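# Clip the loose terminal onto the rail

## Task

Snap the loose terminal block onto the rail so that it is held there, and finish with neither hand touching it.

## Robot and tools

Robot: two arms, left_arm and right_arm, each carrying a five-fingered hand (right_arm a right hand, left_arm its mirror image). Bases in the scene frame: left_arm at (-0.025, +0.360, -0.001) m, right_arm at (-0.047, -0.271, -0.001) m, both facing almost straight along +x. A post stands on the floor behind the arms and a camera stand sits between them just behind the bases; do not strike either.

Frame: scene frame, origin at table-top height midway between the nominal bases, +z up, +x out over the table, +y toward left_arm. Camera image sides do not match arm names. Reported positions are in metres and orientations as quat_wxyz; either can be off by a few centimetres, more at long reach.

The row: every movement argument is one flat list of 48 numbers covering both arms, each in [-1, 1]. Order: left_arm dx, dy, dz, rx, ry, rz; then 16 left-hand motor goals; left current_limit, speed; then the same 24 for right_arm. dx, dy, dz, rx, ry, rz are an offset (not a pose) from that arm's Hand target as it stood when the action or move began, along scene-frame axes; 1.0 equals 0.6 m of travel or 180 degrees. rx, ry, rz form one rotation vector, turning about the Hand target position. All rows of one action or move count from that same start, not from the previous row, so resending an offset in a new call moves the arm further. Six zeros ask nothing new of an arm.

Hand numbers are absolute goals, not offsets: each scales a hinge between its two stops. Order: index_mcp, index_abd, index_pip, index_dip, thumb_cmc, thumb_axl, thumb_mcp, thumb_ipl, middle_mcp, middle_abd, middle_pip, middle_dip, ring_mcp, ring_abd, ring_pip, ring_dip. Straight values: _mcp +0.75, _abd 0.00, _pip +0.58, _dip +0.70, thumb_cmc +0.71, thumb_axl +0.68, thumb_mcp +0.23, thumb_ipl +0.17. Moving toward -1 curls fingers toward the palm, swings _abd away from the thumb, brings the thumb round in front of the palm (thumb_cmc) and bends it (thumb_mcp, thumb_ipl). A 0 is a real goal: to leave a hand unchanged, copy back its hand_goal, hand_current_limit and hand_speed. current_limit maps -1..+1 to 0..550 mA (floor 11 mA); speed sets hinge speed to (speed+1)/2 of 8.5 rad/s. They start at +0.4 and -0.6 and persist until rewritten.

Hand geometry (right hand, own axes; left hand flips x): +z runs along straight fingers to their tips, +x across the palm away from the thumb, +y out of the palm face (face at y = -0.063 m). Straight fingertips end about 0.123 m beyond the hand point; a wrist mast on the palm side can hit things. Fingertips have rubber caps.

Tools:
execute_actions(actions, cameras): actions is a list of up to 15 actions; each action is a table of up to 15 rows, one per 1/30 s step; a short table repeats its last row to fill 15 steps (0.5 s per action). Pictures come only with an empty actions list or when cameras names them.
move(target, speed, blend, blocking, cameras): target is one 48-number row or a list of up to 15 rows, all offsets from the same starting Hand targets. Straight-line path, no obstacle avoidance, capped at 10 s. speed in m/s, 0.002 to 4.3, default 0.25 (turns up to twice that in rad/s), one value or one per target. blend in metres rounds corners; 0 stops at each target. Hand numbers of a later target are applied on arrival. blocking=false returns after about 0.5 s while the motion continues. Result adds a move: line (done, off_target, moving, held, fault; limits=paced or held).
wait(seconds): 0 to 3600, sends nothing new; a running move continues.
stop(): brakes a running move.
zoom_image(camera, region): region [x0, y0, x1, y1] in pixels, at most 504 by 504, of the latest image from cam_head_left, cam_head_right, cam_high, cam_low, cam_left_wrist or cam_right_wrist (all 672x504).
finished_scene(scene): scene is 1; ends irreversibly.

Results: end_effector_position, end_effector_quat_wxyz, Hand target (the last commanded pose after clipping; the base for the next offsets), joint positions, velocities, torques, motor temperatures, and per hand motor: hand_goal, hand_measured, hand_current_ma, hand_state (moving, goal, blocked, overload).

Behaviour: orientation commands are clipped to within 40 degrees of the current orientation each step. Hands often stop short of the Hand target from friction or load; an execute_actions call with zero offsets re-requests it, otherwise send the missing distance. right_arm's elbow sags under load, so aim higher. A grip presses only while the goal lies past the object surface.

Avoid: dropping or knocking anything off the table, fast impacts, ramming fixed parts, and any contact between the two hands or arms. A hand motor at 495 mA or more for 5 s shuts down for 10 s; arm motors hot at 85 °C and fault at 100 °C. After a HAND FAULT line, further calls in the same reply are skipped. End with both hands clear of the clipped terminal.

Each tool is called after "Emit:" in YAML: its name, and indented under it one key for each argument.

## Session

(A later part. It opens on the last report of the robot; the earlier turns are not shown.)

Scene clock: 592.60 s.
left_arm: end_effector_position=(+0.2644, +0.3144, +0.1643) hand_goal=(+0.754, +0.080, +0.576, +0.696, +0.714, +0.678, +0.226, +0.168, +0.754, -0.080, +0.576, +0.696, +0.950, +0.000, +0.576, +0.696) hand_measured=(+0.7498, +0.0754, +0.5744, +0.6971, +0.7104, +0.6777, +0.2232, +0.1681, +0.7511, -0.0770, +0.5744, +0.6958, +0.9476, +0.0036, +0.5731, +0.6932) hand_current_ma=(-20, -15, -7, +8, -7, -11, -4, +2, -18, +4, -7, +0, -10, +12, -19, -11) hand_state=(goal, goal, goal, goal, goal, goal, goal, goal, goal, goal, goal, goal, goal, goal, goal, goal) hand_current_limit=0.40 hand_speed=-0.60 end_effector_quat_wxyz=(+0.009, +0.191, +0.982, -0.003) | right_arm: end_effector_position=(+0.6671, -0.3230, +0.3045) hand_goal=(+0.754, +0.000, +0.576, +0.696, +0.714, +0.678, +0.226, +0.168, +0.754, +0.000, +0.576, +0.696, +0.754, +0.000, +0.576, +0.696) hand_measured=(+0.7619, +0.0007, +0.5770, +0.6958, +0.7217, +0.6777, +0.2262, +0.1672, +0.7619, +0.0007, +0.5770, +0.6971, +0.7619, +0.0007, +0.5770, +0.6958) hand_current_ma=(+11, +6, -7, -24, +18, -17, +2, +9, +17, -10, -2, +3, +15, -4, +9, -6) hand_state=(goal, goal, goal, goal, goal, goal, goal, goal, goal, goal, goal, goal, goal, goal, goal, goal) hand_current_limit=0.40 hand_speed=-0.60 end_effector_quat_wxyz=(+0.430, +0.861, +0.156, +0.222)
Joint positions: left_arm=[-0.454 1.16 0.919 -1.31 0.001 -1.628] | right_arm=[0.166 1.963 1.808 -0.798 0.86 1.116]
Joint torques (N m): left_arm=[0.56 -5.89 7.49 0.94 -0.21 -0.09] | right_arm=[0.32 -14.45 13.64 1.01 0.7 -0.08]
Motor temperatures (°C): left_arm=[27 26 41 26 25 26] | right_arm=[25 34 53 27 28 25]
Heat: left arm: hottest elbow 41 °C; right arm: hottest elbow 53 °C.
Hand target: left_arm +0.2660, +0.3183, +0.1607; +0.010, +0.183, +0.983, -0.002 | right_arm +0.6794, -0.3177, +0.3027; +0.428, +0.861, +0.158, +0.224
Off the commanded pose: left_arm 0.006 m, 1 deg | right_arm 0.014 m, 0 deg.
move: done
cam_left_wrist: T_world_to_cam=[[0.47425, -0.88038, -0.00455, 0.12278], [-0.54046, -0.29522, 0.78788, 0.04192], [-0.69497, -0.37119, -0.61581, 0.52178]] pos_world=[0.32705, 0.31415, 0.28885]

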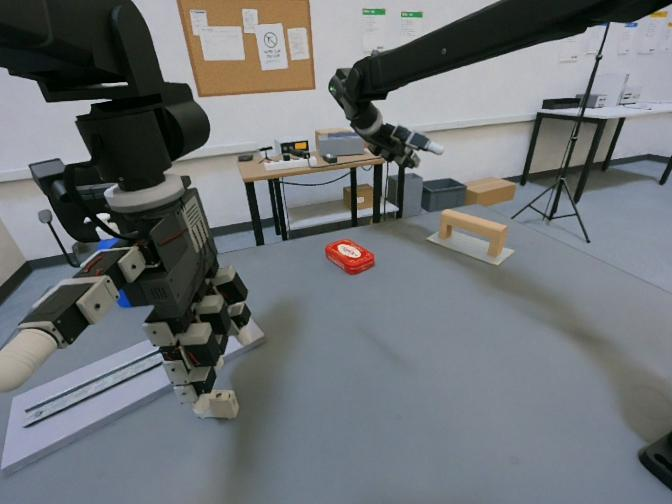

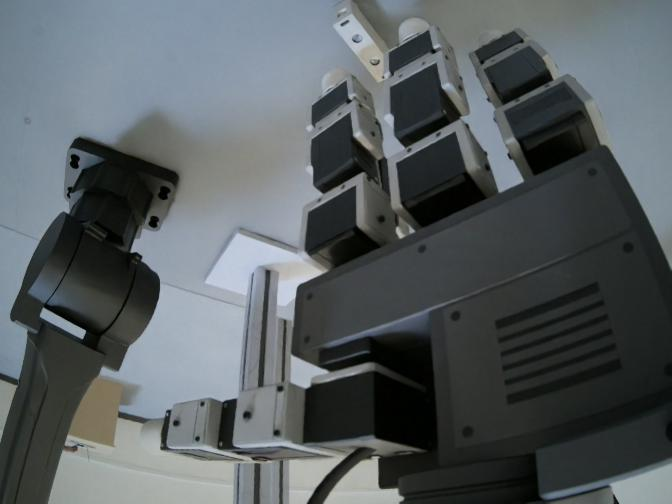

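Emit:
move:
  target: [-0.0053, 0.0023, -0.0472, 0, 0, 0, 0.754, 0.08, 0.576, 0.696, 0.714, 0.678, 0.226, 0.168, 0.754, -0.08, 0.576, 0.696, 0.95, 0, 0.576, 0.696, 0.4, -0.6, 0, 0, 0, 0, 0, 0, 0.754, 0, 0.576, 0.696, 0.714, 0.678, 0.226, 0.168, 0.754, 0, 0.576, 0.696, 0.754, 0, 0.576, 0.696, 0.4, -0.6]
  speed: 0.12
  cameras: ["cam_low", "cam_left_wrist"]

Emit:
zoom_image:
  camera: "cam_left_wrist"
  region: [280, 0, 500, 165]

Emit:
zoom_image:
  camera: "cam_low"
  region: [150, 330, 270, 450]

Scene clock: 613.47 s.
left_arm: end_effector_position=(+0.2614, +0.3158, +0.1376) hand_goal=(+0.754, +0.080, +0.576, +0.696, +0.714, +0.678, +0.226, +0.168, +0.754, -0.080, +0.576, +0.696, +0.950, +0.000, +0.576, +0.696) hand_measured=(+0.7511, +0.0739, +0.5731, +0.6958, +0.7117, +0.6777, +0.2242, +0.1672, +0.7511, -0.0755, +0.5744, +0.6958, +0.9476, +0.0036, +0.5744, +0.6945) hand_current_ma=(-16, -13, -8, +5, -15, -11, -11, +5, -25, +4, -3, -7, -6, +16, -21, -10) hand_state=(goal, goal, goal, goal, goal, goal, goal, goal, goal, goal, goal, goal, goal, goal, goal, goal) hand_current_limit=0.40 hand_speed=-0.60 end_effector_quat_wxyz=(+0.012, +0.191, +0.981, -0.003) | right_arm: end_effector_position=(+0.6671, -0.3230, +0.3045) hand_goal=(+0.754, +0.000, +0.576, +0.696, +0.714, +0.678, +0.226, +0.168, +0.754, +0.000, +0.576, +0.696, +0.754, +0.000, +0.576, +0.696) hand_measured=(+0.7619, +0.0007, +0.5770, +0.6958, +0.7217, +0.6777, +0.2262, +0.1691, +0.7619, +0.0007, +0.5770, +0.6958, +0.7619, -0.0008, +0.5757, +0.6958) hand_current_ma=(+7, -5, -12, -2, +20, -9, +9, +12, +17, -1, -9, -6, +19, +7, +4, +4) hand_state=(goal, goal, goal, goal, goal, goal, goal, goal, goal, goal, goal, goal, goal, goal, goal, goal) hand_current_limit=0.40 hand_speed=-0.60 end_effector_quat_wxyz=(+0.430, +0.861, +0.156, +0.222)
Joint positions: left_arm=[-0.454 1.168 0.852 -1.23 0.001 -1.628] | right_arm=[0.166 1.963 1.808 -0.798 0.86 1.116]
Joint torques (N m): left_arm=[0.62 -5.36 7.32 0.94 -0.2 -0.09] | right_arm=[-0.03 -14.74 13.71 1.07 0.67 -0.1]
Heat: left arm: hottest elbow 41 °C; right arm: hottest elbow 53 °C.
Hand target: left_arm +0.2628, +0.3197, +0.1323; +0.010, +0.183, +0.983, -0.001 | right_arm +0.6794, -0.3177, +0.3027; +0.428, +0.861, +0.158, +0.224
Off the commanded pose: left_arm 0.007 m, 1 deg | right_arm 0.014 m, 0 deg.
move: done
cam_left_wrist: T_world_to_cam=[[0.47427, -0.88038, 0.00067, 0.12454], [-0.54509, -0.29305, 0.78549, 0.06259], [-0.69134, -0.3729, -0.61887, 0.5038]] pos_world=[0.32335, 0.31585, 0.26255]

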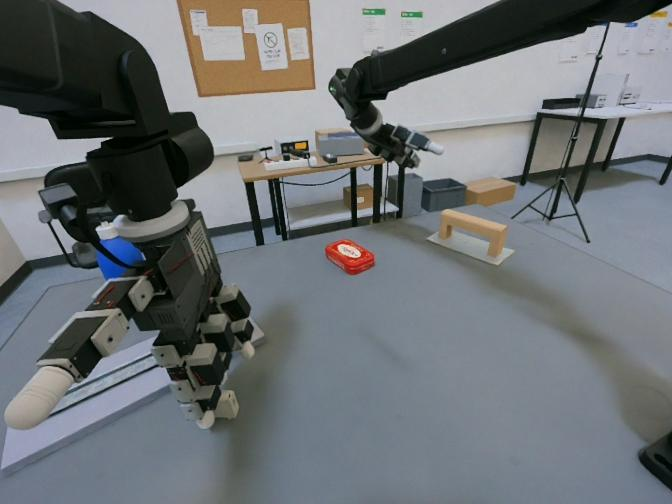

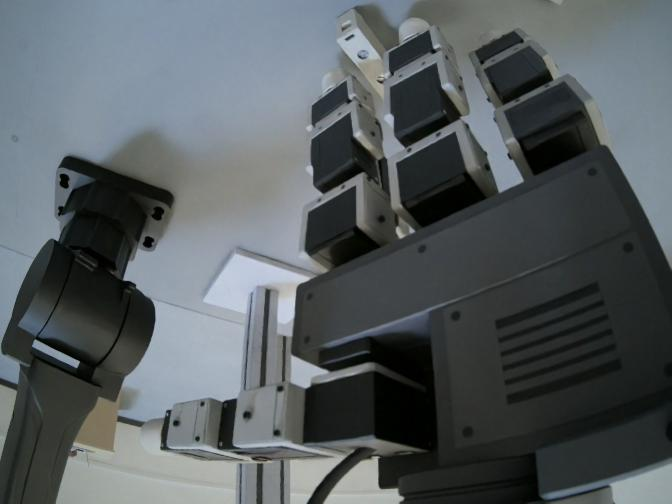

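Scaled by 2.291 from the camera's image (finer frame: 960x720).

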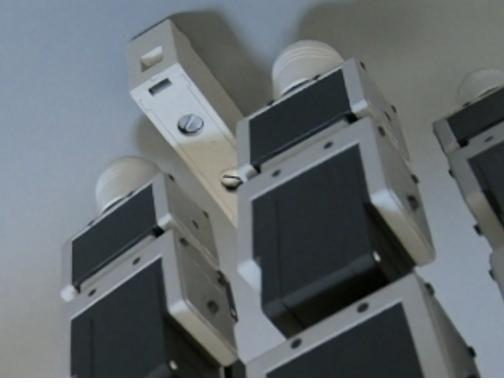

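Scaled by 4.200.

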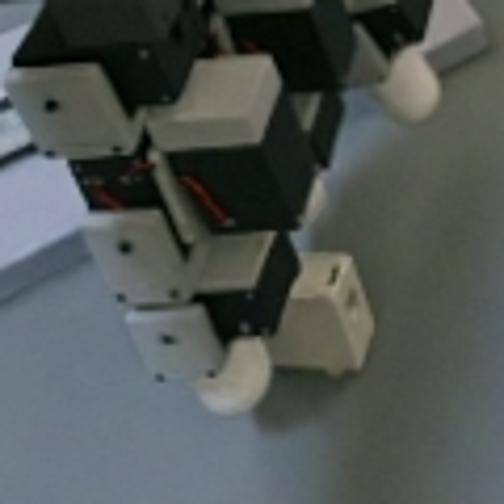

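Emit:
move:
  target: [0, 0, 0, 0, 0, 0, 0.754, -0.13, 0.576, 0.696, 0.714, 0.678, 0.226, 0.168, 0.754, 0.13, 0.576, 0.696, 0.95, 0, 0.576, 0.696, 0.2, -0.93, 0, 0, 0, 0, 0, 0, 0.754, 0, 0.576, 0.696, 0.714, 0.678, 0.226, 0.168, 0.754, 0, 0.576, 0.696, 0.754, 0, 0.576, 0.696, 0.4, -0.6]
  speed: 0.12
  cameras: ["cam_low", "cam_left_wrist"]

Emit:
zoom_image:
  camera: "cam_left_wrist"
  region: [280, 0, 500, 165]

Emit:
zoom_image:
  camera: "cam_low"
  region: [150, 330, 270, 450]

Scene clock: 624.37 s.
left_arm: end_effector_position=(+0.2614, +0.3158, +0.1376) hand_goal=(+0.754, -0.130, +0.576, +0.696, +0.714, +0.678, +0.226, +0.168, +0.754, +0.130, +0.576, +0.696, +0.950, +0.000, +0.576, +0.696) hand_measured=(+0.7511, -0.0433, +0.5770, +0.6958, +0.7117, +0.6777, +0.2242, +0.1681, +0.7511, +0.0666, +0.5744, +0.6932, +0.9476, +0.0021, +0.5744, +0.6932) hand_current_ma=(-17, +253, +4, +3, -8, -6, -14, +9, -24, -188, -4, -19, -15, +17, -18, -14) hand_state=(goal, moving, moving, goal, goal, goal, goal, goal, goal, moving, goal, goal, goal, goal, goal, goal) hand_current_limit=0.20 hand_speed=-0.93 end_effector_quat_wxyz=(+0.012, +0.191, +0.981, -0.003) | right_arm: end_effector_position=(+0.6671, -0.3230, +0.3045) hand_goal=(+0.754, +0.000, +0.576, +0.696, +0.714, +0.678, +0.226, +0.168, +0.754, +0.000, +0.576, +0.696, +0.754, +0.000, +0.576, +0.696) hand_measured=(+0.7607, -0.0008, +0.5757, +0.6971, +0.7217, +0.6767, +0.2262, +0.1681, +0.7619, -0.0008, +0.5770, +0.6958, +0.7619, -0.0008, +0.5770, +0.6971) hand_current_ma=(+5, -6, -9, -11, +15, -14, +0, +8, +15, -1, +0, +4, +21, -3, +12, +5) hand_state=(goal, goal, goal, goal, goal, goal, goal, goal, goal, goal, goal, goal, goal, goal, goal, goal) hand_current_limit=0.40 hand_speed=-0.60 end_effector_quat_wxyz=(+0.430, +0.861, +0.156, +0.222)
Joint positions: left_arm=[-0.454 1.168 0.852 -1.23 0.001 -1.628] | right_arm=[0.166 1.963 1.808 -0.798 0.86 1.116]
Joint torques (N m): left_arm=[0.5 -5.36 7.35 0.9 -0.19 -0.09] | right_arm=[0.62 -14.68 13.87 1.07 0.71 -0.09]
Heat: left arm: hottest elbow 40 °C; right arm: hottest elbow 53 °C.
Hand target: left_arm +0.2628, +0.3197, +0.1323; +0.009, +0.183, +0.983, -0.001 | right_arm +0.6794, -0.3177, +0.3027; +0.428, +0.861, +0.158, +0.224
Off the commanded pose: left_arm 0.007 m, 1 deg | right_arm 0.014 m, 0 deg.
move: done
cam_left_wrist: T_world_to_cam=[[0.47427, -0.88038, 0.00067, 0.12454], [-0.54509, -0.29305, 0.78549, 0.06259], [-0.69134, -0.3729, -0.61887, 0.5038]] pos_world=[0.32335, 0.31585, 0.26255]

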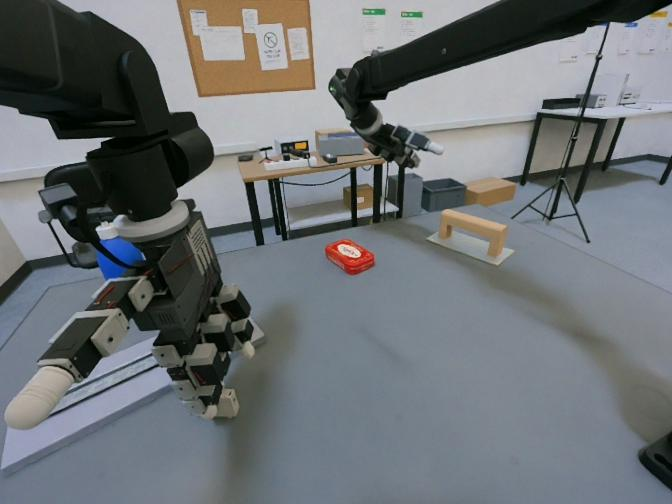

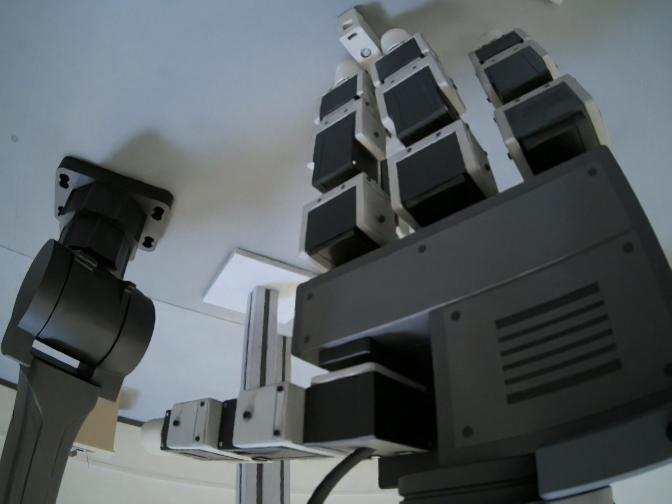

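Scaled by 2.291 from the camera's image (finer frame: 960x720).

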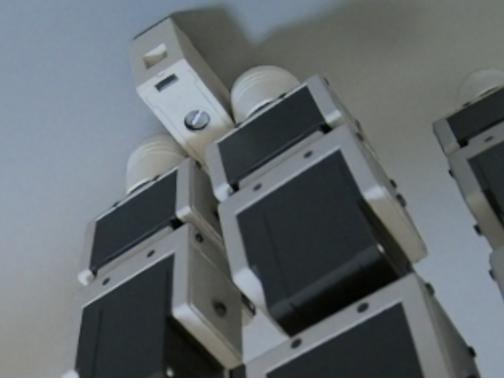

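Scaled by 4.200.

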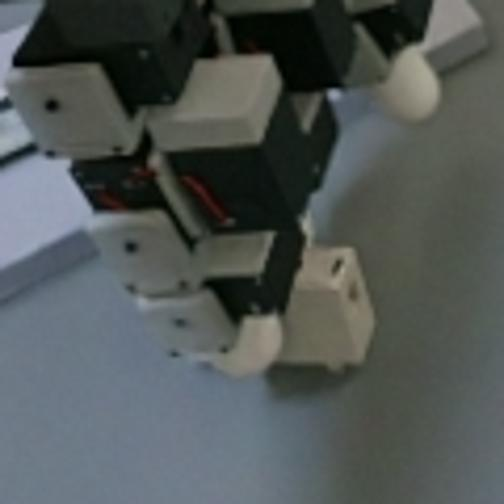

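Emit:
move:
  target: [0, 0, 0.1, 0, 0, 0, 0.754, -0.15, 0.576, 0.696, 0.714, 0.678, 0.226, 0.168, 0.754, 0.17, 0.576, 0.696, 0.95, 0, 0.576, 0.696, 0.2, -0.93, 0, 0, 0, 0, 0, 0, 0.754, 0, 0.576, 0.696, 0.714, 0.678, 0.226, 0.168, 0.754, 0, 0.576, 0.696, 0.754, 0, 0.576, 0.696, 0.4, -0.6]
  speed: 0.1
  cameras: ["cam_low", "cam_left_wrist", "cam_head_left"]

Emit:
zoom_image:
  camera: "cam_left_wrist"
  region: [280, 0, 500, 165]

Emit:
zoom_image:
  camera: "cam_low"
  region: [150, 300, 270, 420]

Scene clock: 634.93 s.
left_arm: end_effector_position=(+0.2522, +0.3203, +0.1753) hand_goal=(+0.754, -0.150, +0.576, +0.696, +0.714, +0.678, +0.226, +0.168, +0.754, +0.170, +0.576, +0.696, +0.950, +0.000, +0.576, +0.696) hand_measured=(+0.7535, -0.0418, +0.5770, +0.6958, +0.7117, +0.6777, +0.2242, +0.1681, +0.7511, +0.0695, +0.5744, +0.6920, +0.9476, +0.0036, +0.5731, +0.6945) hand_current_ma=(-2, +294, +1, +7, -11, -9, -10, +8, -20, -282, -8, -17, -15, +15, -20, -15) hand_state=(goal, blocked, goal, goal, goal, goal, goal, goal, goal, blocked, goal, goal, goal, goal, goal, goal) hand_current_limit=0.20 hand_speed=-0.93 end_effector_quat_wxyz=(-0.009, +0.191, +0.982, +0.002) | right_arm: end_effector_position=(+0.6671, -0.3230, +0.3045) hand_goal=(+0.754, +0.000, +0.576, +0.696, +0.714, +0.678, +0.226, +0.168, +0.754, +0.000, +0.576, +0.696, +0.754, +0.000, +0.576, +0.696) hand_measured=(+0.7619, +0.0007, +0.5770, +0.6971, +0.7217, +0.6777, +0.2252, +0.1681, +0.7619, +0.0007, +0.5770, +0.6958, +0.7619, +0.0007, +0.5770, +0.6958) hand_current_ma=(+1, +7, -1, -20, +15, -8, -4, +11, +3, -4, -8, +0, +21, +3, +2, +0) hand_state=(goal, goal, goal, goal, goal, goal, goal, goal, goal, goal, goal, goal, goal, goal, goal, goal) hand_current_limit=0.40 hand_speed=-0.60 end_effector_quat_wxyz=(+0.430, +0.861, +0.156, +0.222)
Joint positions: left_arm=[-0.454 1.142 0.932 -1.379 0.001 -1.628] | right_arm=[0.166 1.963 1.808 -0.798 0.86 1.116]
Joint torques (N m): left_arm=[0.56 -6.59 11.18 0.02 -0.21 -0.09] | right_arm=[0.15 -15.09 13.75 0.92 0.74 -0.1]
Heat: left arm: hottest elbow 40 °C; right arm: hottest elbow 53 °C.
Hand target: left_arm +0.2628, +0.3198, +0.1922; +0.009, +0.182, +0.983, -0.001 | right_arm +0.6794, -0.3177, +0.3027; +0.428, +0.861, +0.158, +0.224
Off the commanded pose: left_arm 0.020 m, 2 deg | right_arm 0.014 m, 0 deg.
move: off_target (left_arm)
cam_left_wrist: T_world_to_cam=[[0.47393, -0.87987, -0.035, 0.13906], [-0.51322, -0.3083, 0.80097, 0.02338], [-0.71554, -0.36164, -0.59768, 0.52122]] pos_world=[0.31904, 0.31805, 0.29767]
Images, in order (width x height): cam_head_left 672x504, cam_low 672x504, cam_left_wrist 672x504.

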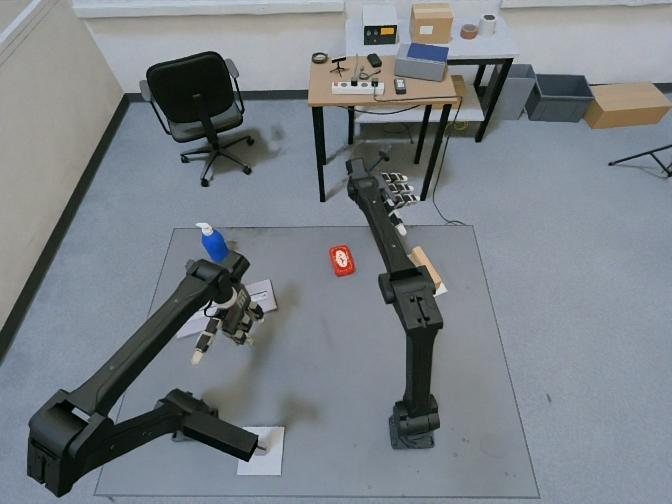

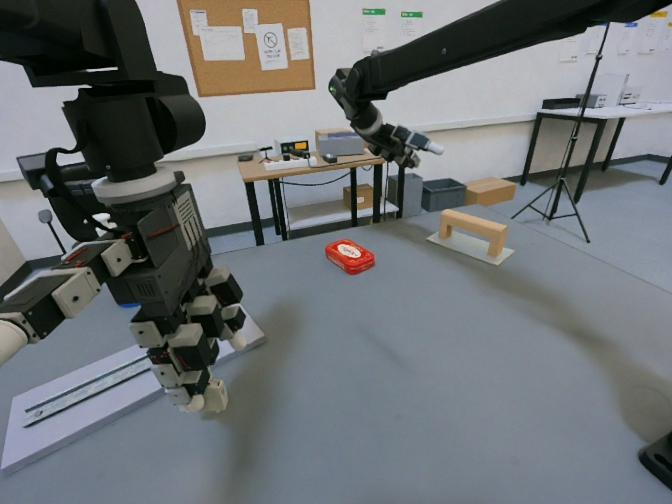

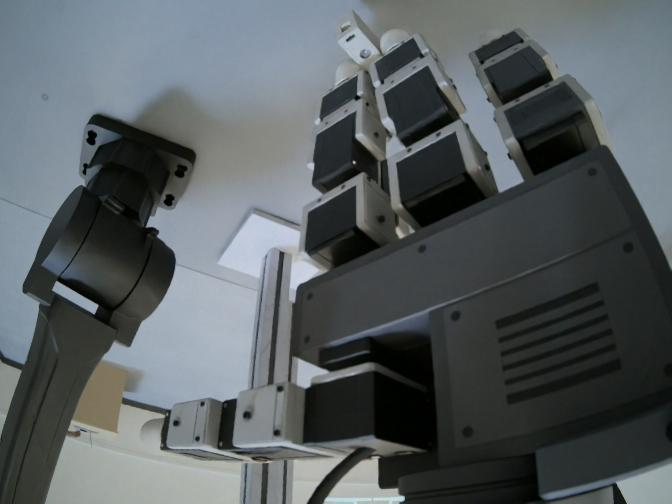

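Scaled by 2.291 from the camera's image (finer frame: 960x720).

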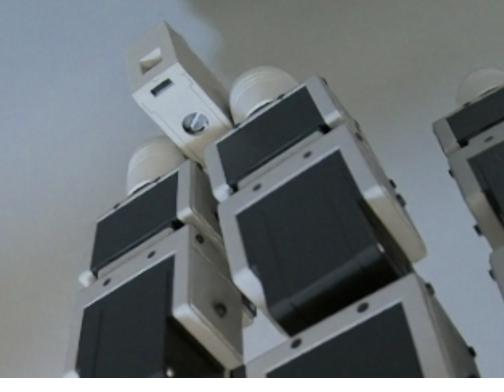

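Scaled by 4.200.

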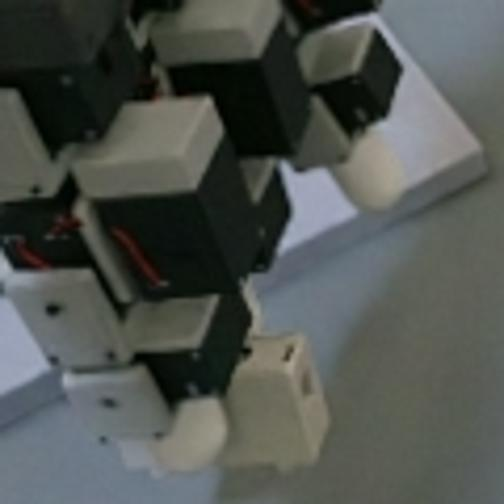

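Emit:
move:
  target:
    - [0, 0, 0.113, 0, 0, 0, 0.754, -0.15, 0.576, 0.696, 0.714, 0.678, 0.226, 0.168, 0.754, 0.17, 0.576, 0.696, 0.95, 0, 0.576, 0.696, 0.2, -0.93, 0, 0, 0, 0, 0, 0, 0.754, 0, 0.576, 0.696, 0.714, 0.678, 0.226, 0.168, 0.754, 0, 0.576, 0.696, 0.754, 0, 0.576, 0.696, 0.4, -0.6]
    - [0.2387, 0.1353, 0.113, 0, 0, -0.2822, 0.754, -0.15, 0.576, 0.696, 0.714, 0.678, 0.226, 0.168, 0.754, 0.17, 0.576, 0.696, 0.95, 0, 0.576, 0.696, 0.2, -0.93, 0, 0, 0, 0, 0, 0, 0.754, 0, 0.576, 0.696, 0.714, 0.678, 0.226, 0.168, 0.754, 0, 0.576, 0.696, 0.754, 0, 0.576, 0.696, 0.4, -0.6]
  speed: 0.2
  blend: 0.04
  cameras: ["all"]

Emit:
zoom_image:
  camera: "cam_left_wrist"
  region: [280, 0, 500, 165]

Emit:
zoom_image:
  camera: "cam_low"
  region: [0, 290, 240, 480]

Emit:
zoom_image:
  camera: "cam_high"
  region: [230, 90, 330, 220]

Scene clock: 677.23 s.
left_arm: end_effector_position=(+0.3918, +0.3971, +0.2449) hand_goal=(+0.754, -0.150, +0.576, +0.696, +0.714, +0.678, +0.226, +0.168, +0.754, +0.170, +0.576, +0.696, +0.950, +0.000, +0.576, +0.696) hand_measured=(+0.7547, -0.0433, +0.5770, +0.6958, +0.7117, +0.6767, +0.2232, +0.1681, +0.7498, +0.0695, +0.5731, +0.6920, +0.9476, +0.0021, +0.5731, +0.6945) hand_current_ma=(-10, +302, +1, +4, -9, -12, -13, +6, -21, -286, -7, -20, -15, +16, -16, -14) hand_state=(goal, blocked, goal, goal, goal, goal, goal, goal, goal, blocked, goal, goal, goal, goal, goal, goal) hand_current_limit=0.20 hand_speed=-0.93 end_effector_quat_wxyz=(-0.006, +0.588, +0.809, -0.013) | right_arm: end_effector_position=(+0.6671, -0.3230, +0.3045) hand_goal=(+0.754, +0.000, +0.576, +0.696, +0.714, +0.678, +0.226, +0.168, +0.754, +0.000, +0.576, +0.696, +0.754, +0.000, +0.576, +0.696) hand_measured=(+0.7619, -0.0008, +0.5782, +0.6958, +0.7217, +0.6777, +0.2262, +0.1681, +0.7631, +0.0007, +0.5757, +0.6945, +0.7631, +0.0007, +0.5770, +0.6958) hand_current_ma=(+12, -12, -11, -13, +11, -6, -1, +7, +14, +6, -5, +0, +28, +12, +1, +0) hand_state=(goal, goal, goal, goal, goal, goal, goal, goal, goal, goal, goal, goal, goal, goal, goal, goal) hand_current_limit=0.40 hand_speed=-0.60 end_effector_quat_wxyz=(+0.430, +0.861, +0.156, +0.222)
Joint positions: left_arm=[-0.034 1.252 1.212 -1.556 0.013 -0.335] | right_arm=[0.166 1.963 1.808 -0.798 0.86 1.116]
Joint torques (N m): left_arm=[0.44 -6.95 11.66 0.4 0 0.02] | right_arm=[0.09 -14.51 13.71 1.02 0.71 -0.11]
Heat: left arm: hottest elbow 41 °C; right arm: hottest elbow 54 °C.
Hand target: left_arm +0.4059, +0.4009, +0.2601; +0.008, +0.587, +0.810, -0.005 | right_arm +0.6794, -0.3177, +0.3027; +0.428, +0.861, +0.158, +0.224
Off the commanded pose: left_arm 0.021 m, 2 deg | right_arm 0.014 m, 0 deg.
move: off_target (left_arm); blend cut to 0.0339 m at target 1
cam_left_wrist: T_world_to_cam=[[-0.36981, -0.9291, 0.00113, 0.48419], [-0.54979, 0.21982, 0.80586, -0.1336], [-0.74898, 0.2974, -0.59211, 0.44058]] pos_world=[0.4356, 0.34821, 0.36799]
cam_right_wrist: T_world_to_cam=[[-0.58893, -0.73953, 0.32596, 0.08925], [-0.79578, 0.60102, -0.07421, 0.68859], [-0.14102, -0.3031, -0.94247, 0.40642]] pos_world=[0.65785, -0.22467, 0.40505]

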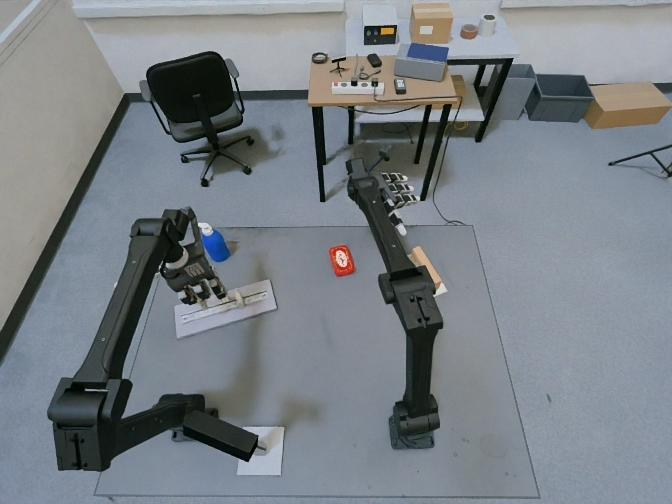

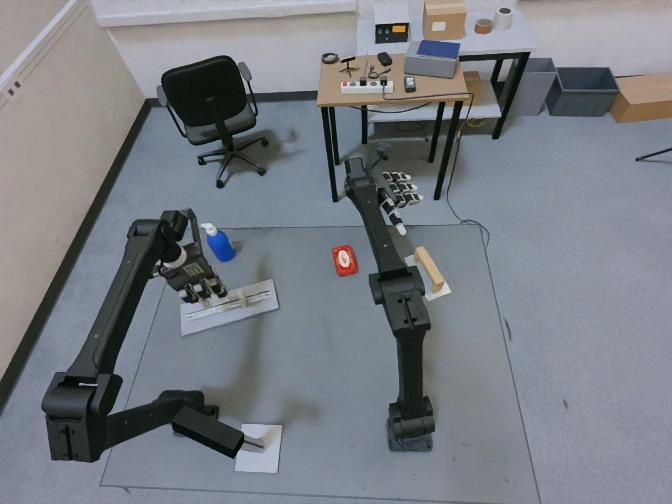

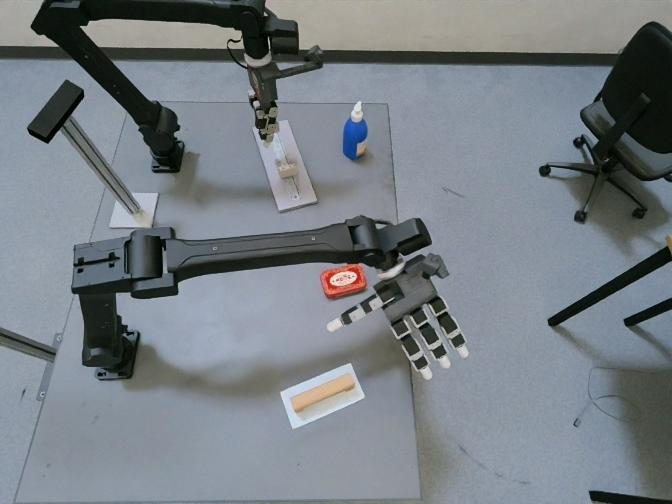

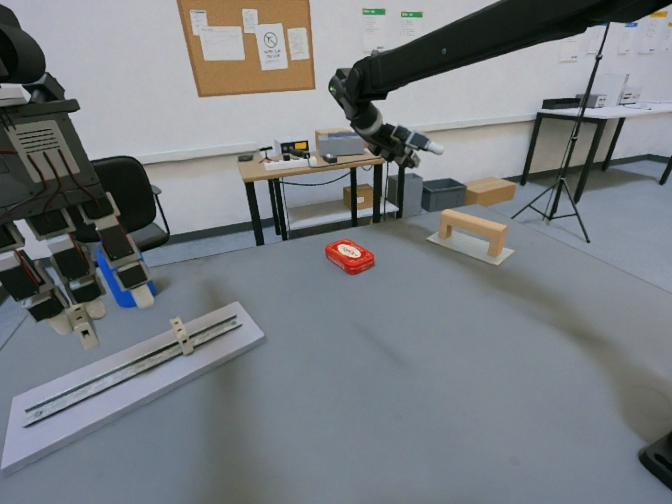

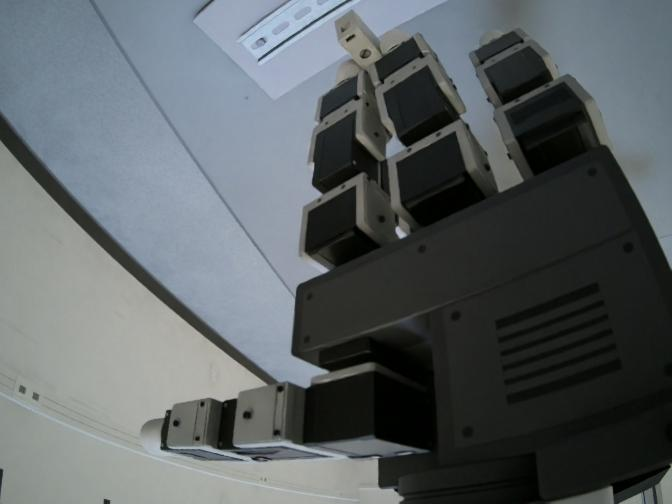

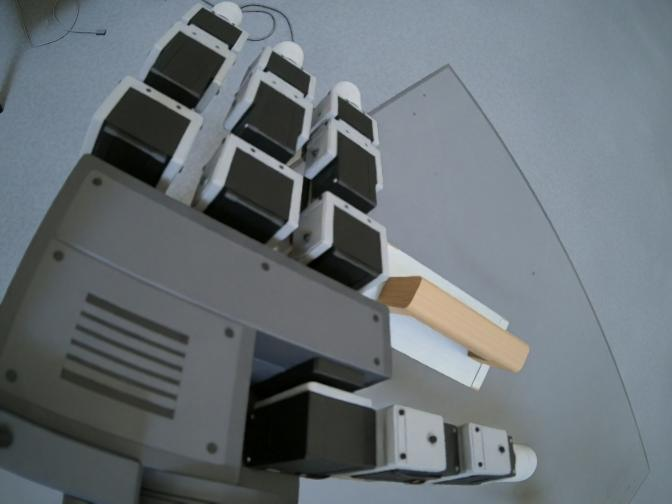

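Scaled by 2.291 from the camera's image (finer frame: 960x720).

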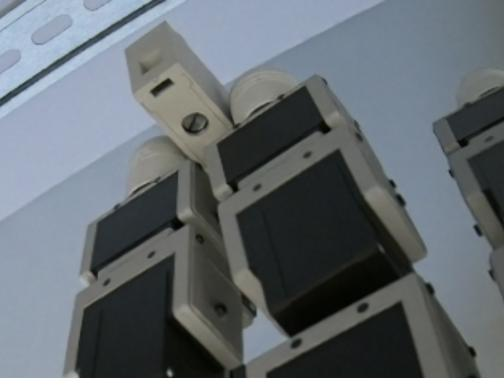

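Scaled by 2.100.

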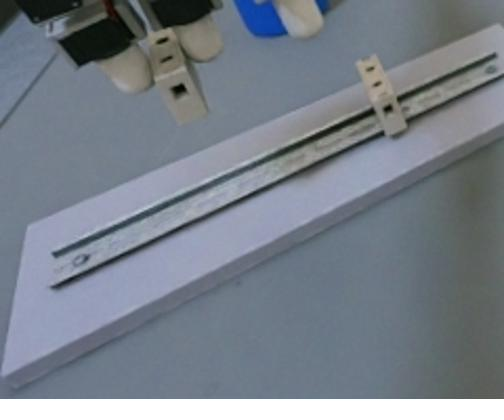

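Scaled by 3.877.

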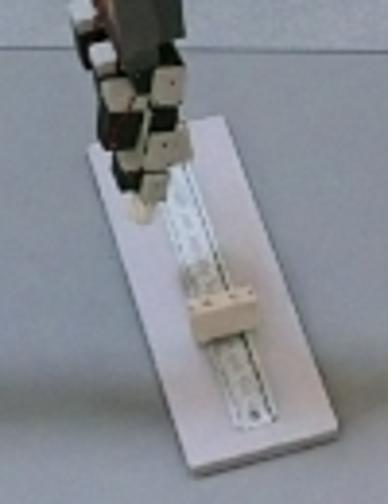

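Emit:
zoom_image:
  camera: "cam_low"
  region: [60, 290, 110, 360]

Emit:
zoom_image:
  camera: "cam_low"
  region: [155, 305, 205, 365]

Emit:
zoom_image:
  camera: "cam_high"
  region: [255, 125, 305, 195]

Emit:
zoom_image:
  camera: "cam_left_wrist"
  region: [210, 0, 410, 80]

Scaled by 7.200.

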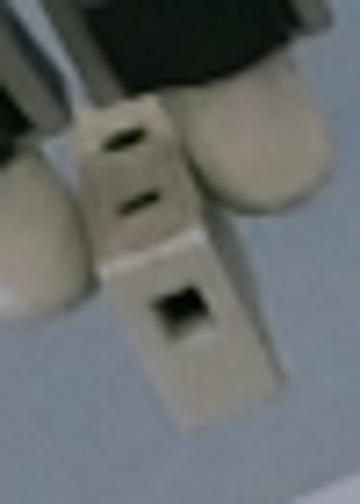

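Scaled by 8.400.

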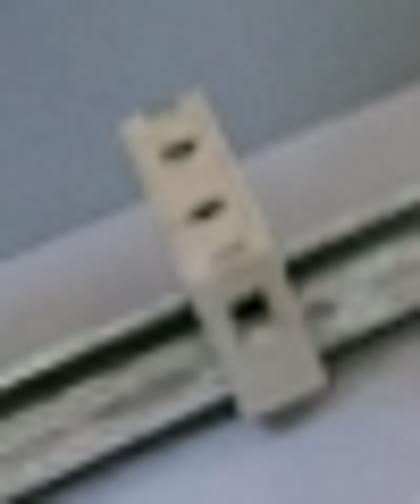

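Scaled by 7.200.

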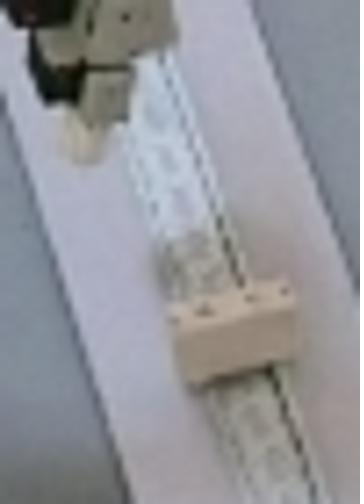

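Scaled by 2.520 from the camera's image (finer frame: 960x720).

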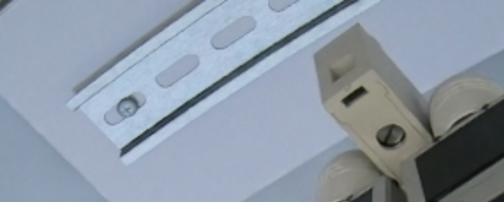

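Emit:
zoom_image:
  camera: "cam_head_left"
  region: [170, 265, 280, 345]

Emit:
zoom_image:
  camera: "cam_head_right"
  region: [170, 265, 280, 345]

Scaled by 4.582.

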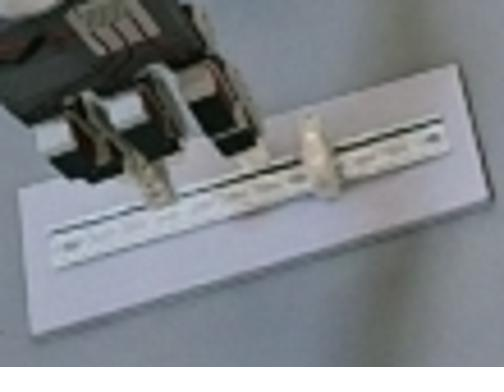

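Scaled by 4.582.

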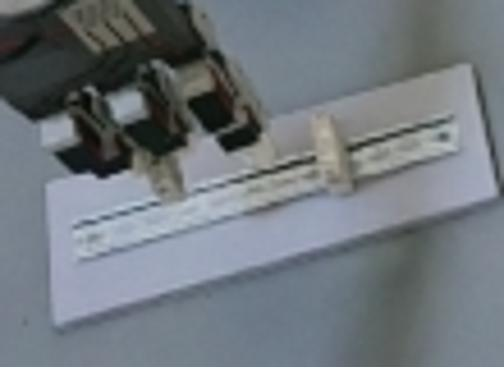

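Emit:
move:
  target: [0.0068, 0.0285, -0.1485, -0.0005, 0.0012, -0.002, 0.754, -0.15, 0.576, 0.696, 0.714, 0.678, 0.226, 0.168, 0.754, 0.17, 0.576, 0.696, 0.95, 0, 0.576, 0.696, 0.2, -0.93, 0, 0, 0, 0, 0, 0, 0.754, 0, 0.576, 0.696, 0.714, 0.678, 0.226, 0.168, 0.754, 0, 0.576, 0.696, 0.754, 0, 0.576, 0.696, 0.4, -0.6]
  speed: 0.12
  cameras: ["cam_head_left", "cam_head_right", "cam_high", "cam_low", "cam_left_wrist"]

Emit:
zoom_image:
  camera: "cam_left_wrist"
  region: [210, 0, 450, 120]

Emit:
zoom_image:
  camera: "cam_low"
  region: [40, 290, 220, 420]

Emit:
zoom_image:
  camera: "cam_high"
  region: [245, 110, 315, 200]

Emit:
zoom_image:
  camera: "cam_head_left"
  region: [170, 265, 280, 345]

Scene clock: 794.60 s.
left_arm: end_effector_position=(+0.4078, +0.4135, +0.1760) hand_goal=(+0.754, -0.150, +0.576, +0.696, +0.714, +0.678, +0.226, +0.168, +0.754, +0.170, +0.576, +0.696, +0.950, +0.000, +0.576, +0.696) hand_measured=(+0.7535, -0.0418, +0.5770, +0.6958, +0.7117, +0.6777, +0.2242, +0.1681, +0.7511, +0.0710, +0.5744, +0.6920, +0.9476, +0.0036, +0.5731, +0.6945) hand_current_ma=(-5, +291, +9, +2, -15, -13, -5, +7, -18, -284, -7, -15, -9, +18, -18, -16) hand_state=(goal, blocked, goal, goal, goal, goal, goal, goal, goal, blocked, goal, goal, goal, goal, goal, goal) hand_current_limit=0.20 hand_speed=-0.93 end_effector_quat_wxyz=(+0.006, +0.591, +0.807, -0.005) | right_arm: end_effector_position=(+0.6671, -0.3230, +0.3045) hand_goal=(+0.754, +0.000, +0.576, +0.696, +0.714, +0.678, +0.226, +0.168, +0.754, +0.000, +0.576, +0.696, +0.754, +0.000, +0.576, +0.696) hand_measured=(+0.7607, +0.0007, +0.5770, +0.6971, +0.7217, +0.6777, +0.2262, +0.1681, +0.7619, +0.0007, +0.5770, +0.6958, +0.7619, +0.0007, +0.5770, +0.6958) hand_current_ma=(+1, -12, -10, -2, +20, -3, +1, +14, +21, +0, -12, -8, +12, +3, +17, +1) hand_state=(goal, goal, goal, goal, goal, goal, goal, goal, goal, goal, goal, goal, goal, goal, goal, goal) hand_current_limit=0.40 hand_speed=-0.60 end_effector_quat_wxyz=(+0.430, +0.861, +0.156, +0.222)
Joint positions: left_arm=[0.016 1.301 1.067 -1.334 0.016 -0.279] | right_arm=[0.166 1.963 1.808 -0.798 0.86 1.116]
Joint torques (N m): left_arm=[0.5 -7.94 7.76 0.91 -0.02 0.04] | right_arm=[0.44 -14.51 13.82 1.03 0.72 -0.1]
Motor temperatures (°C): left_arm=[26 26 44 26 24 26] | right_arm=[25 34 55 27 28 25]
Heat: left arm: hottest elbow 44 °C; right arm: hottest elbow 55 °C.
Hand target: left_arm +0.4101, +0.4181, +0.1711; +0.007, +0.589, +0.808, -0.007 | right_arm +0.6794, -0.3177, +0.3027; +0.428, +0.861, +0.158, +0.224
Off the commanded pose: left_arm 0.007 m, 0 deg | right_arm 0.014 m, 0 deg.
move: done
cam_left_wrist: T_world_to_cam=[[-0.37604, -0.92658, -0.0073, 0.50844], [-0.57178, 0.22583, 0.78871, -0.06333], [-0.72915, 0.30076, -0.61472, 0.40131]] pos_world=[0.4476, 0.36471, 0.30035]

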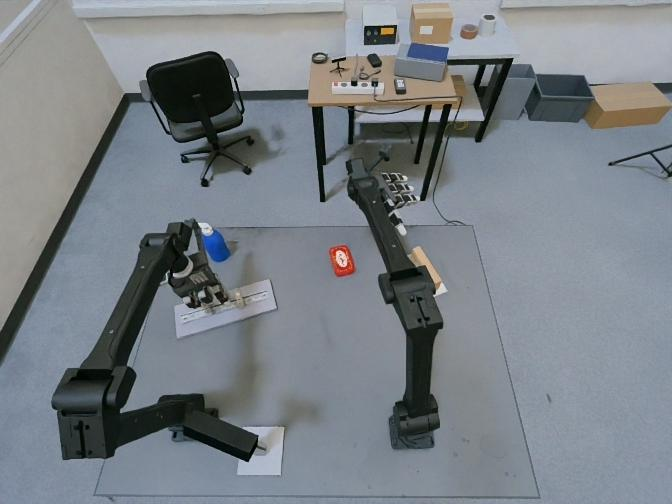

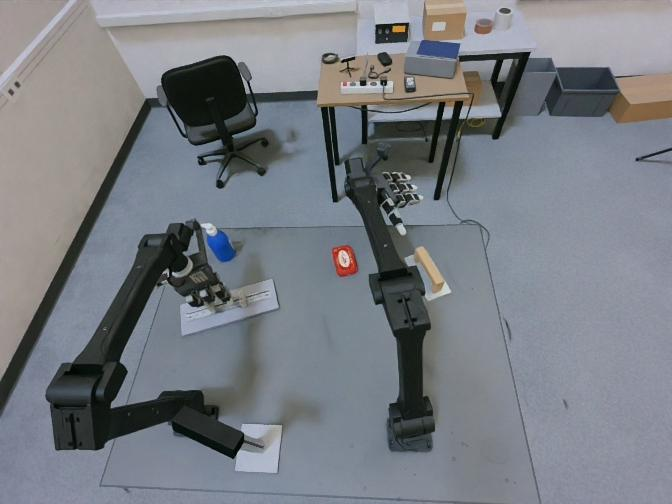

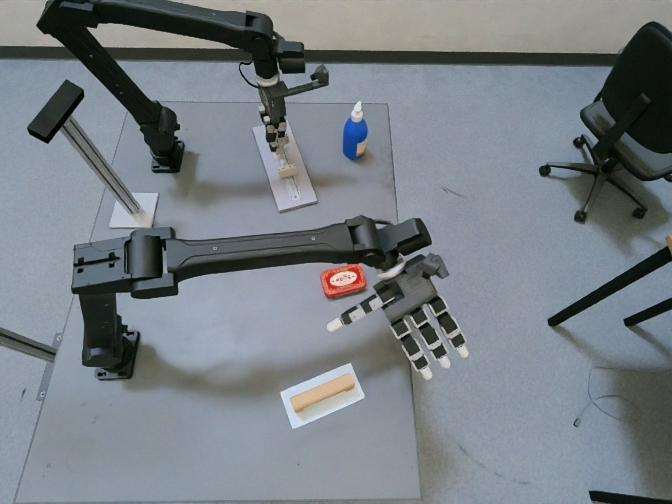

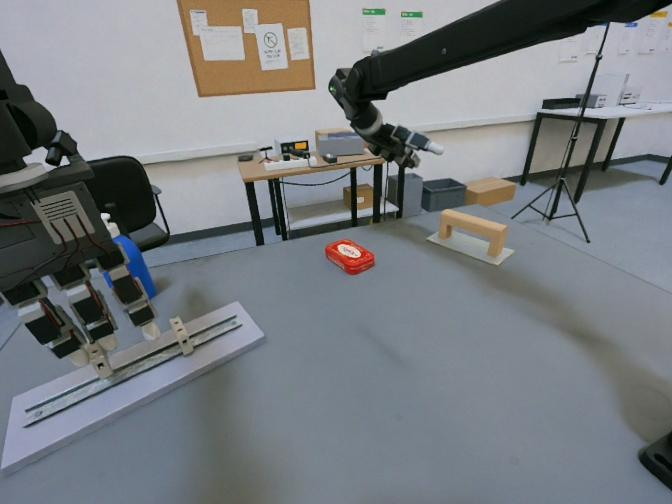

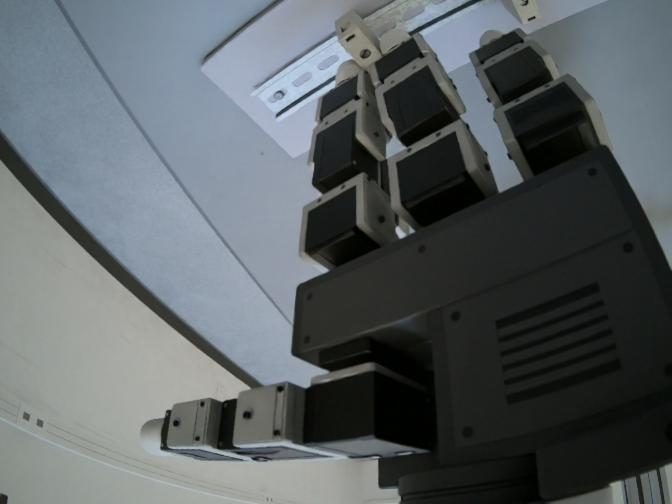

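Scaled by 2.100 from the camera's image (finer frame: 960x720).

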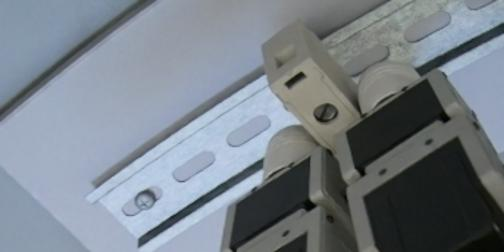

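Scaled by 2.800.

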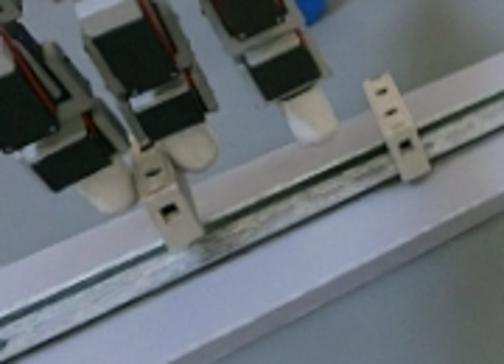

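Scaled by 5.600.

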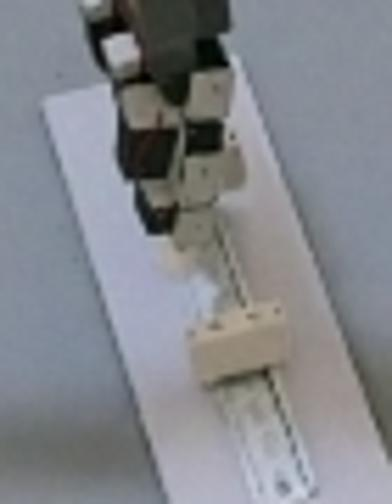

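Scaled by 4.582.

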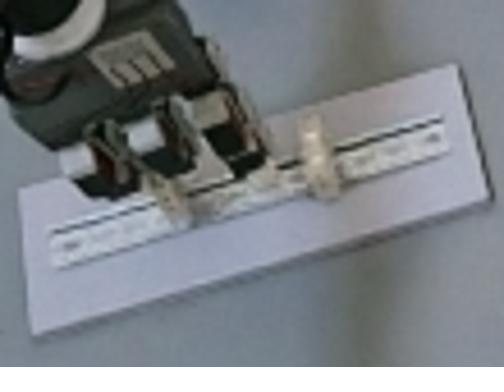

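Emit:
zoom_image:
  camera: "cam_left_wrist"
  region: [310, 0, 410, 75]

Emit:
zoom_image:
  camera: "cam_left_wrist"
  region: [230, 40, 330, 130]

Emit:
zoom_image:
  camera: "cam_left_wrist"
  region: [420, 0, 560, 80]

Emit:
zoom_image:
  camera: "cam_low"
  region: [80, 330, 130, 390]

Scaled by 5.040 from the camera's image (finer frame: 960x720).

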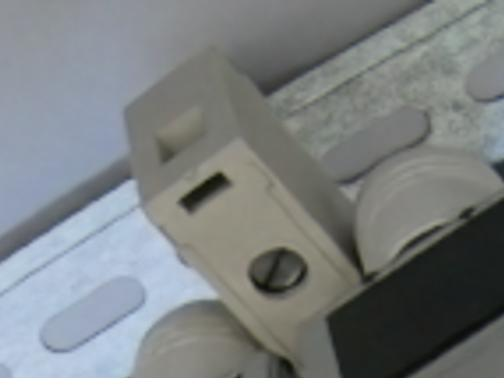

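Scaled by 5.040 from the camera's image (finer frame: 960x720).

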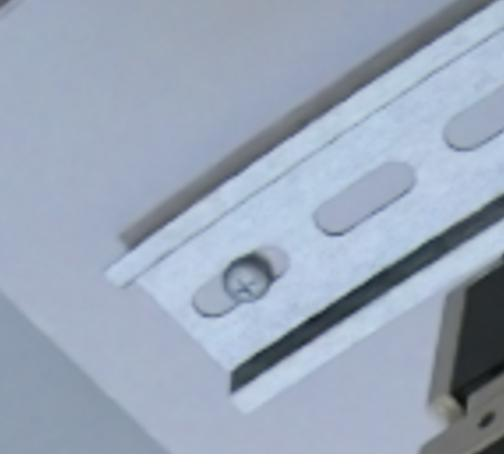

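Scaled by 3.600 from the camera's image (finer frame: 960x720).

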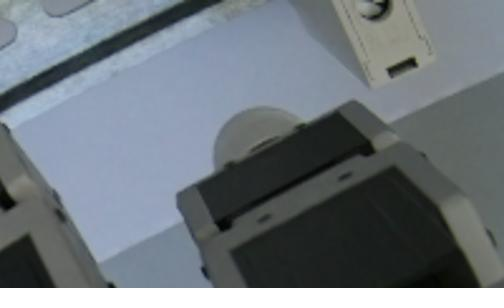

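Scaled by 8.400.

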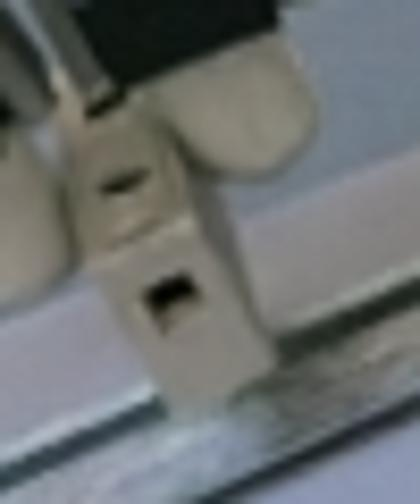

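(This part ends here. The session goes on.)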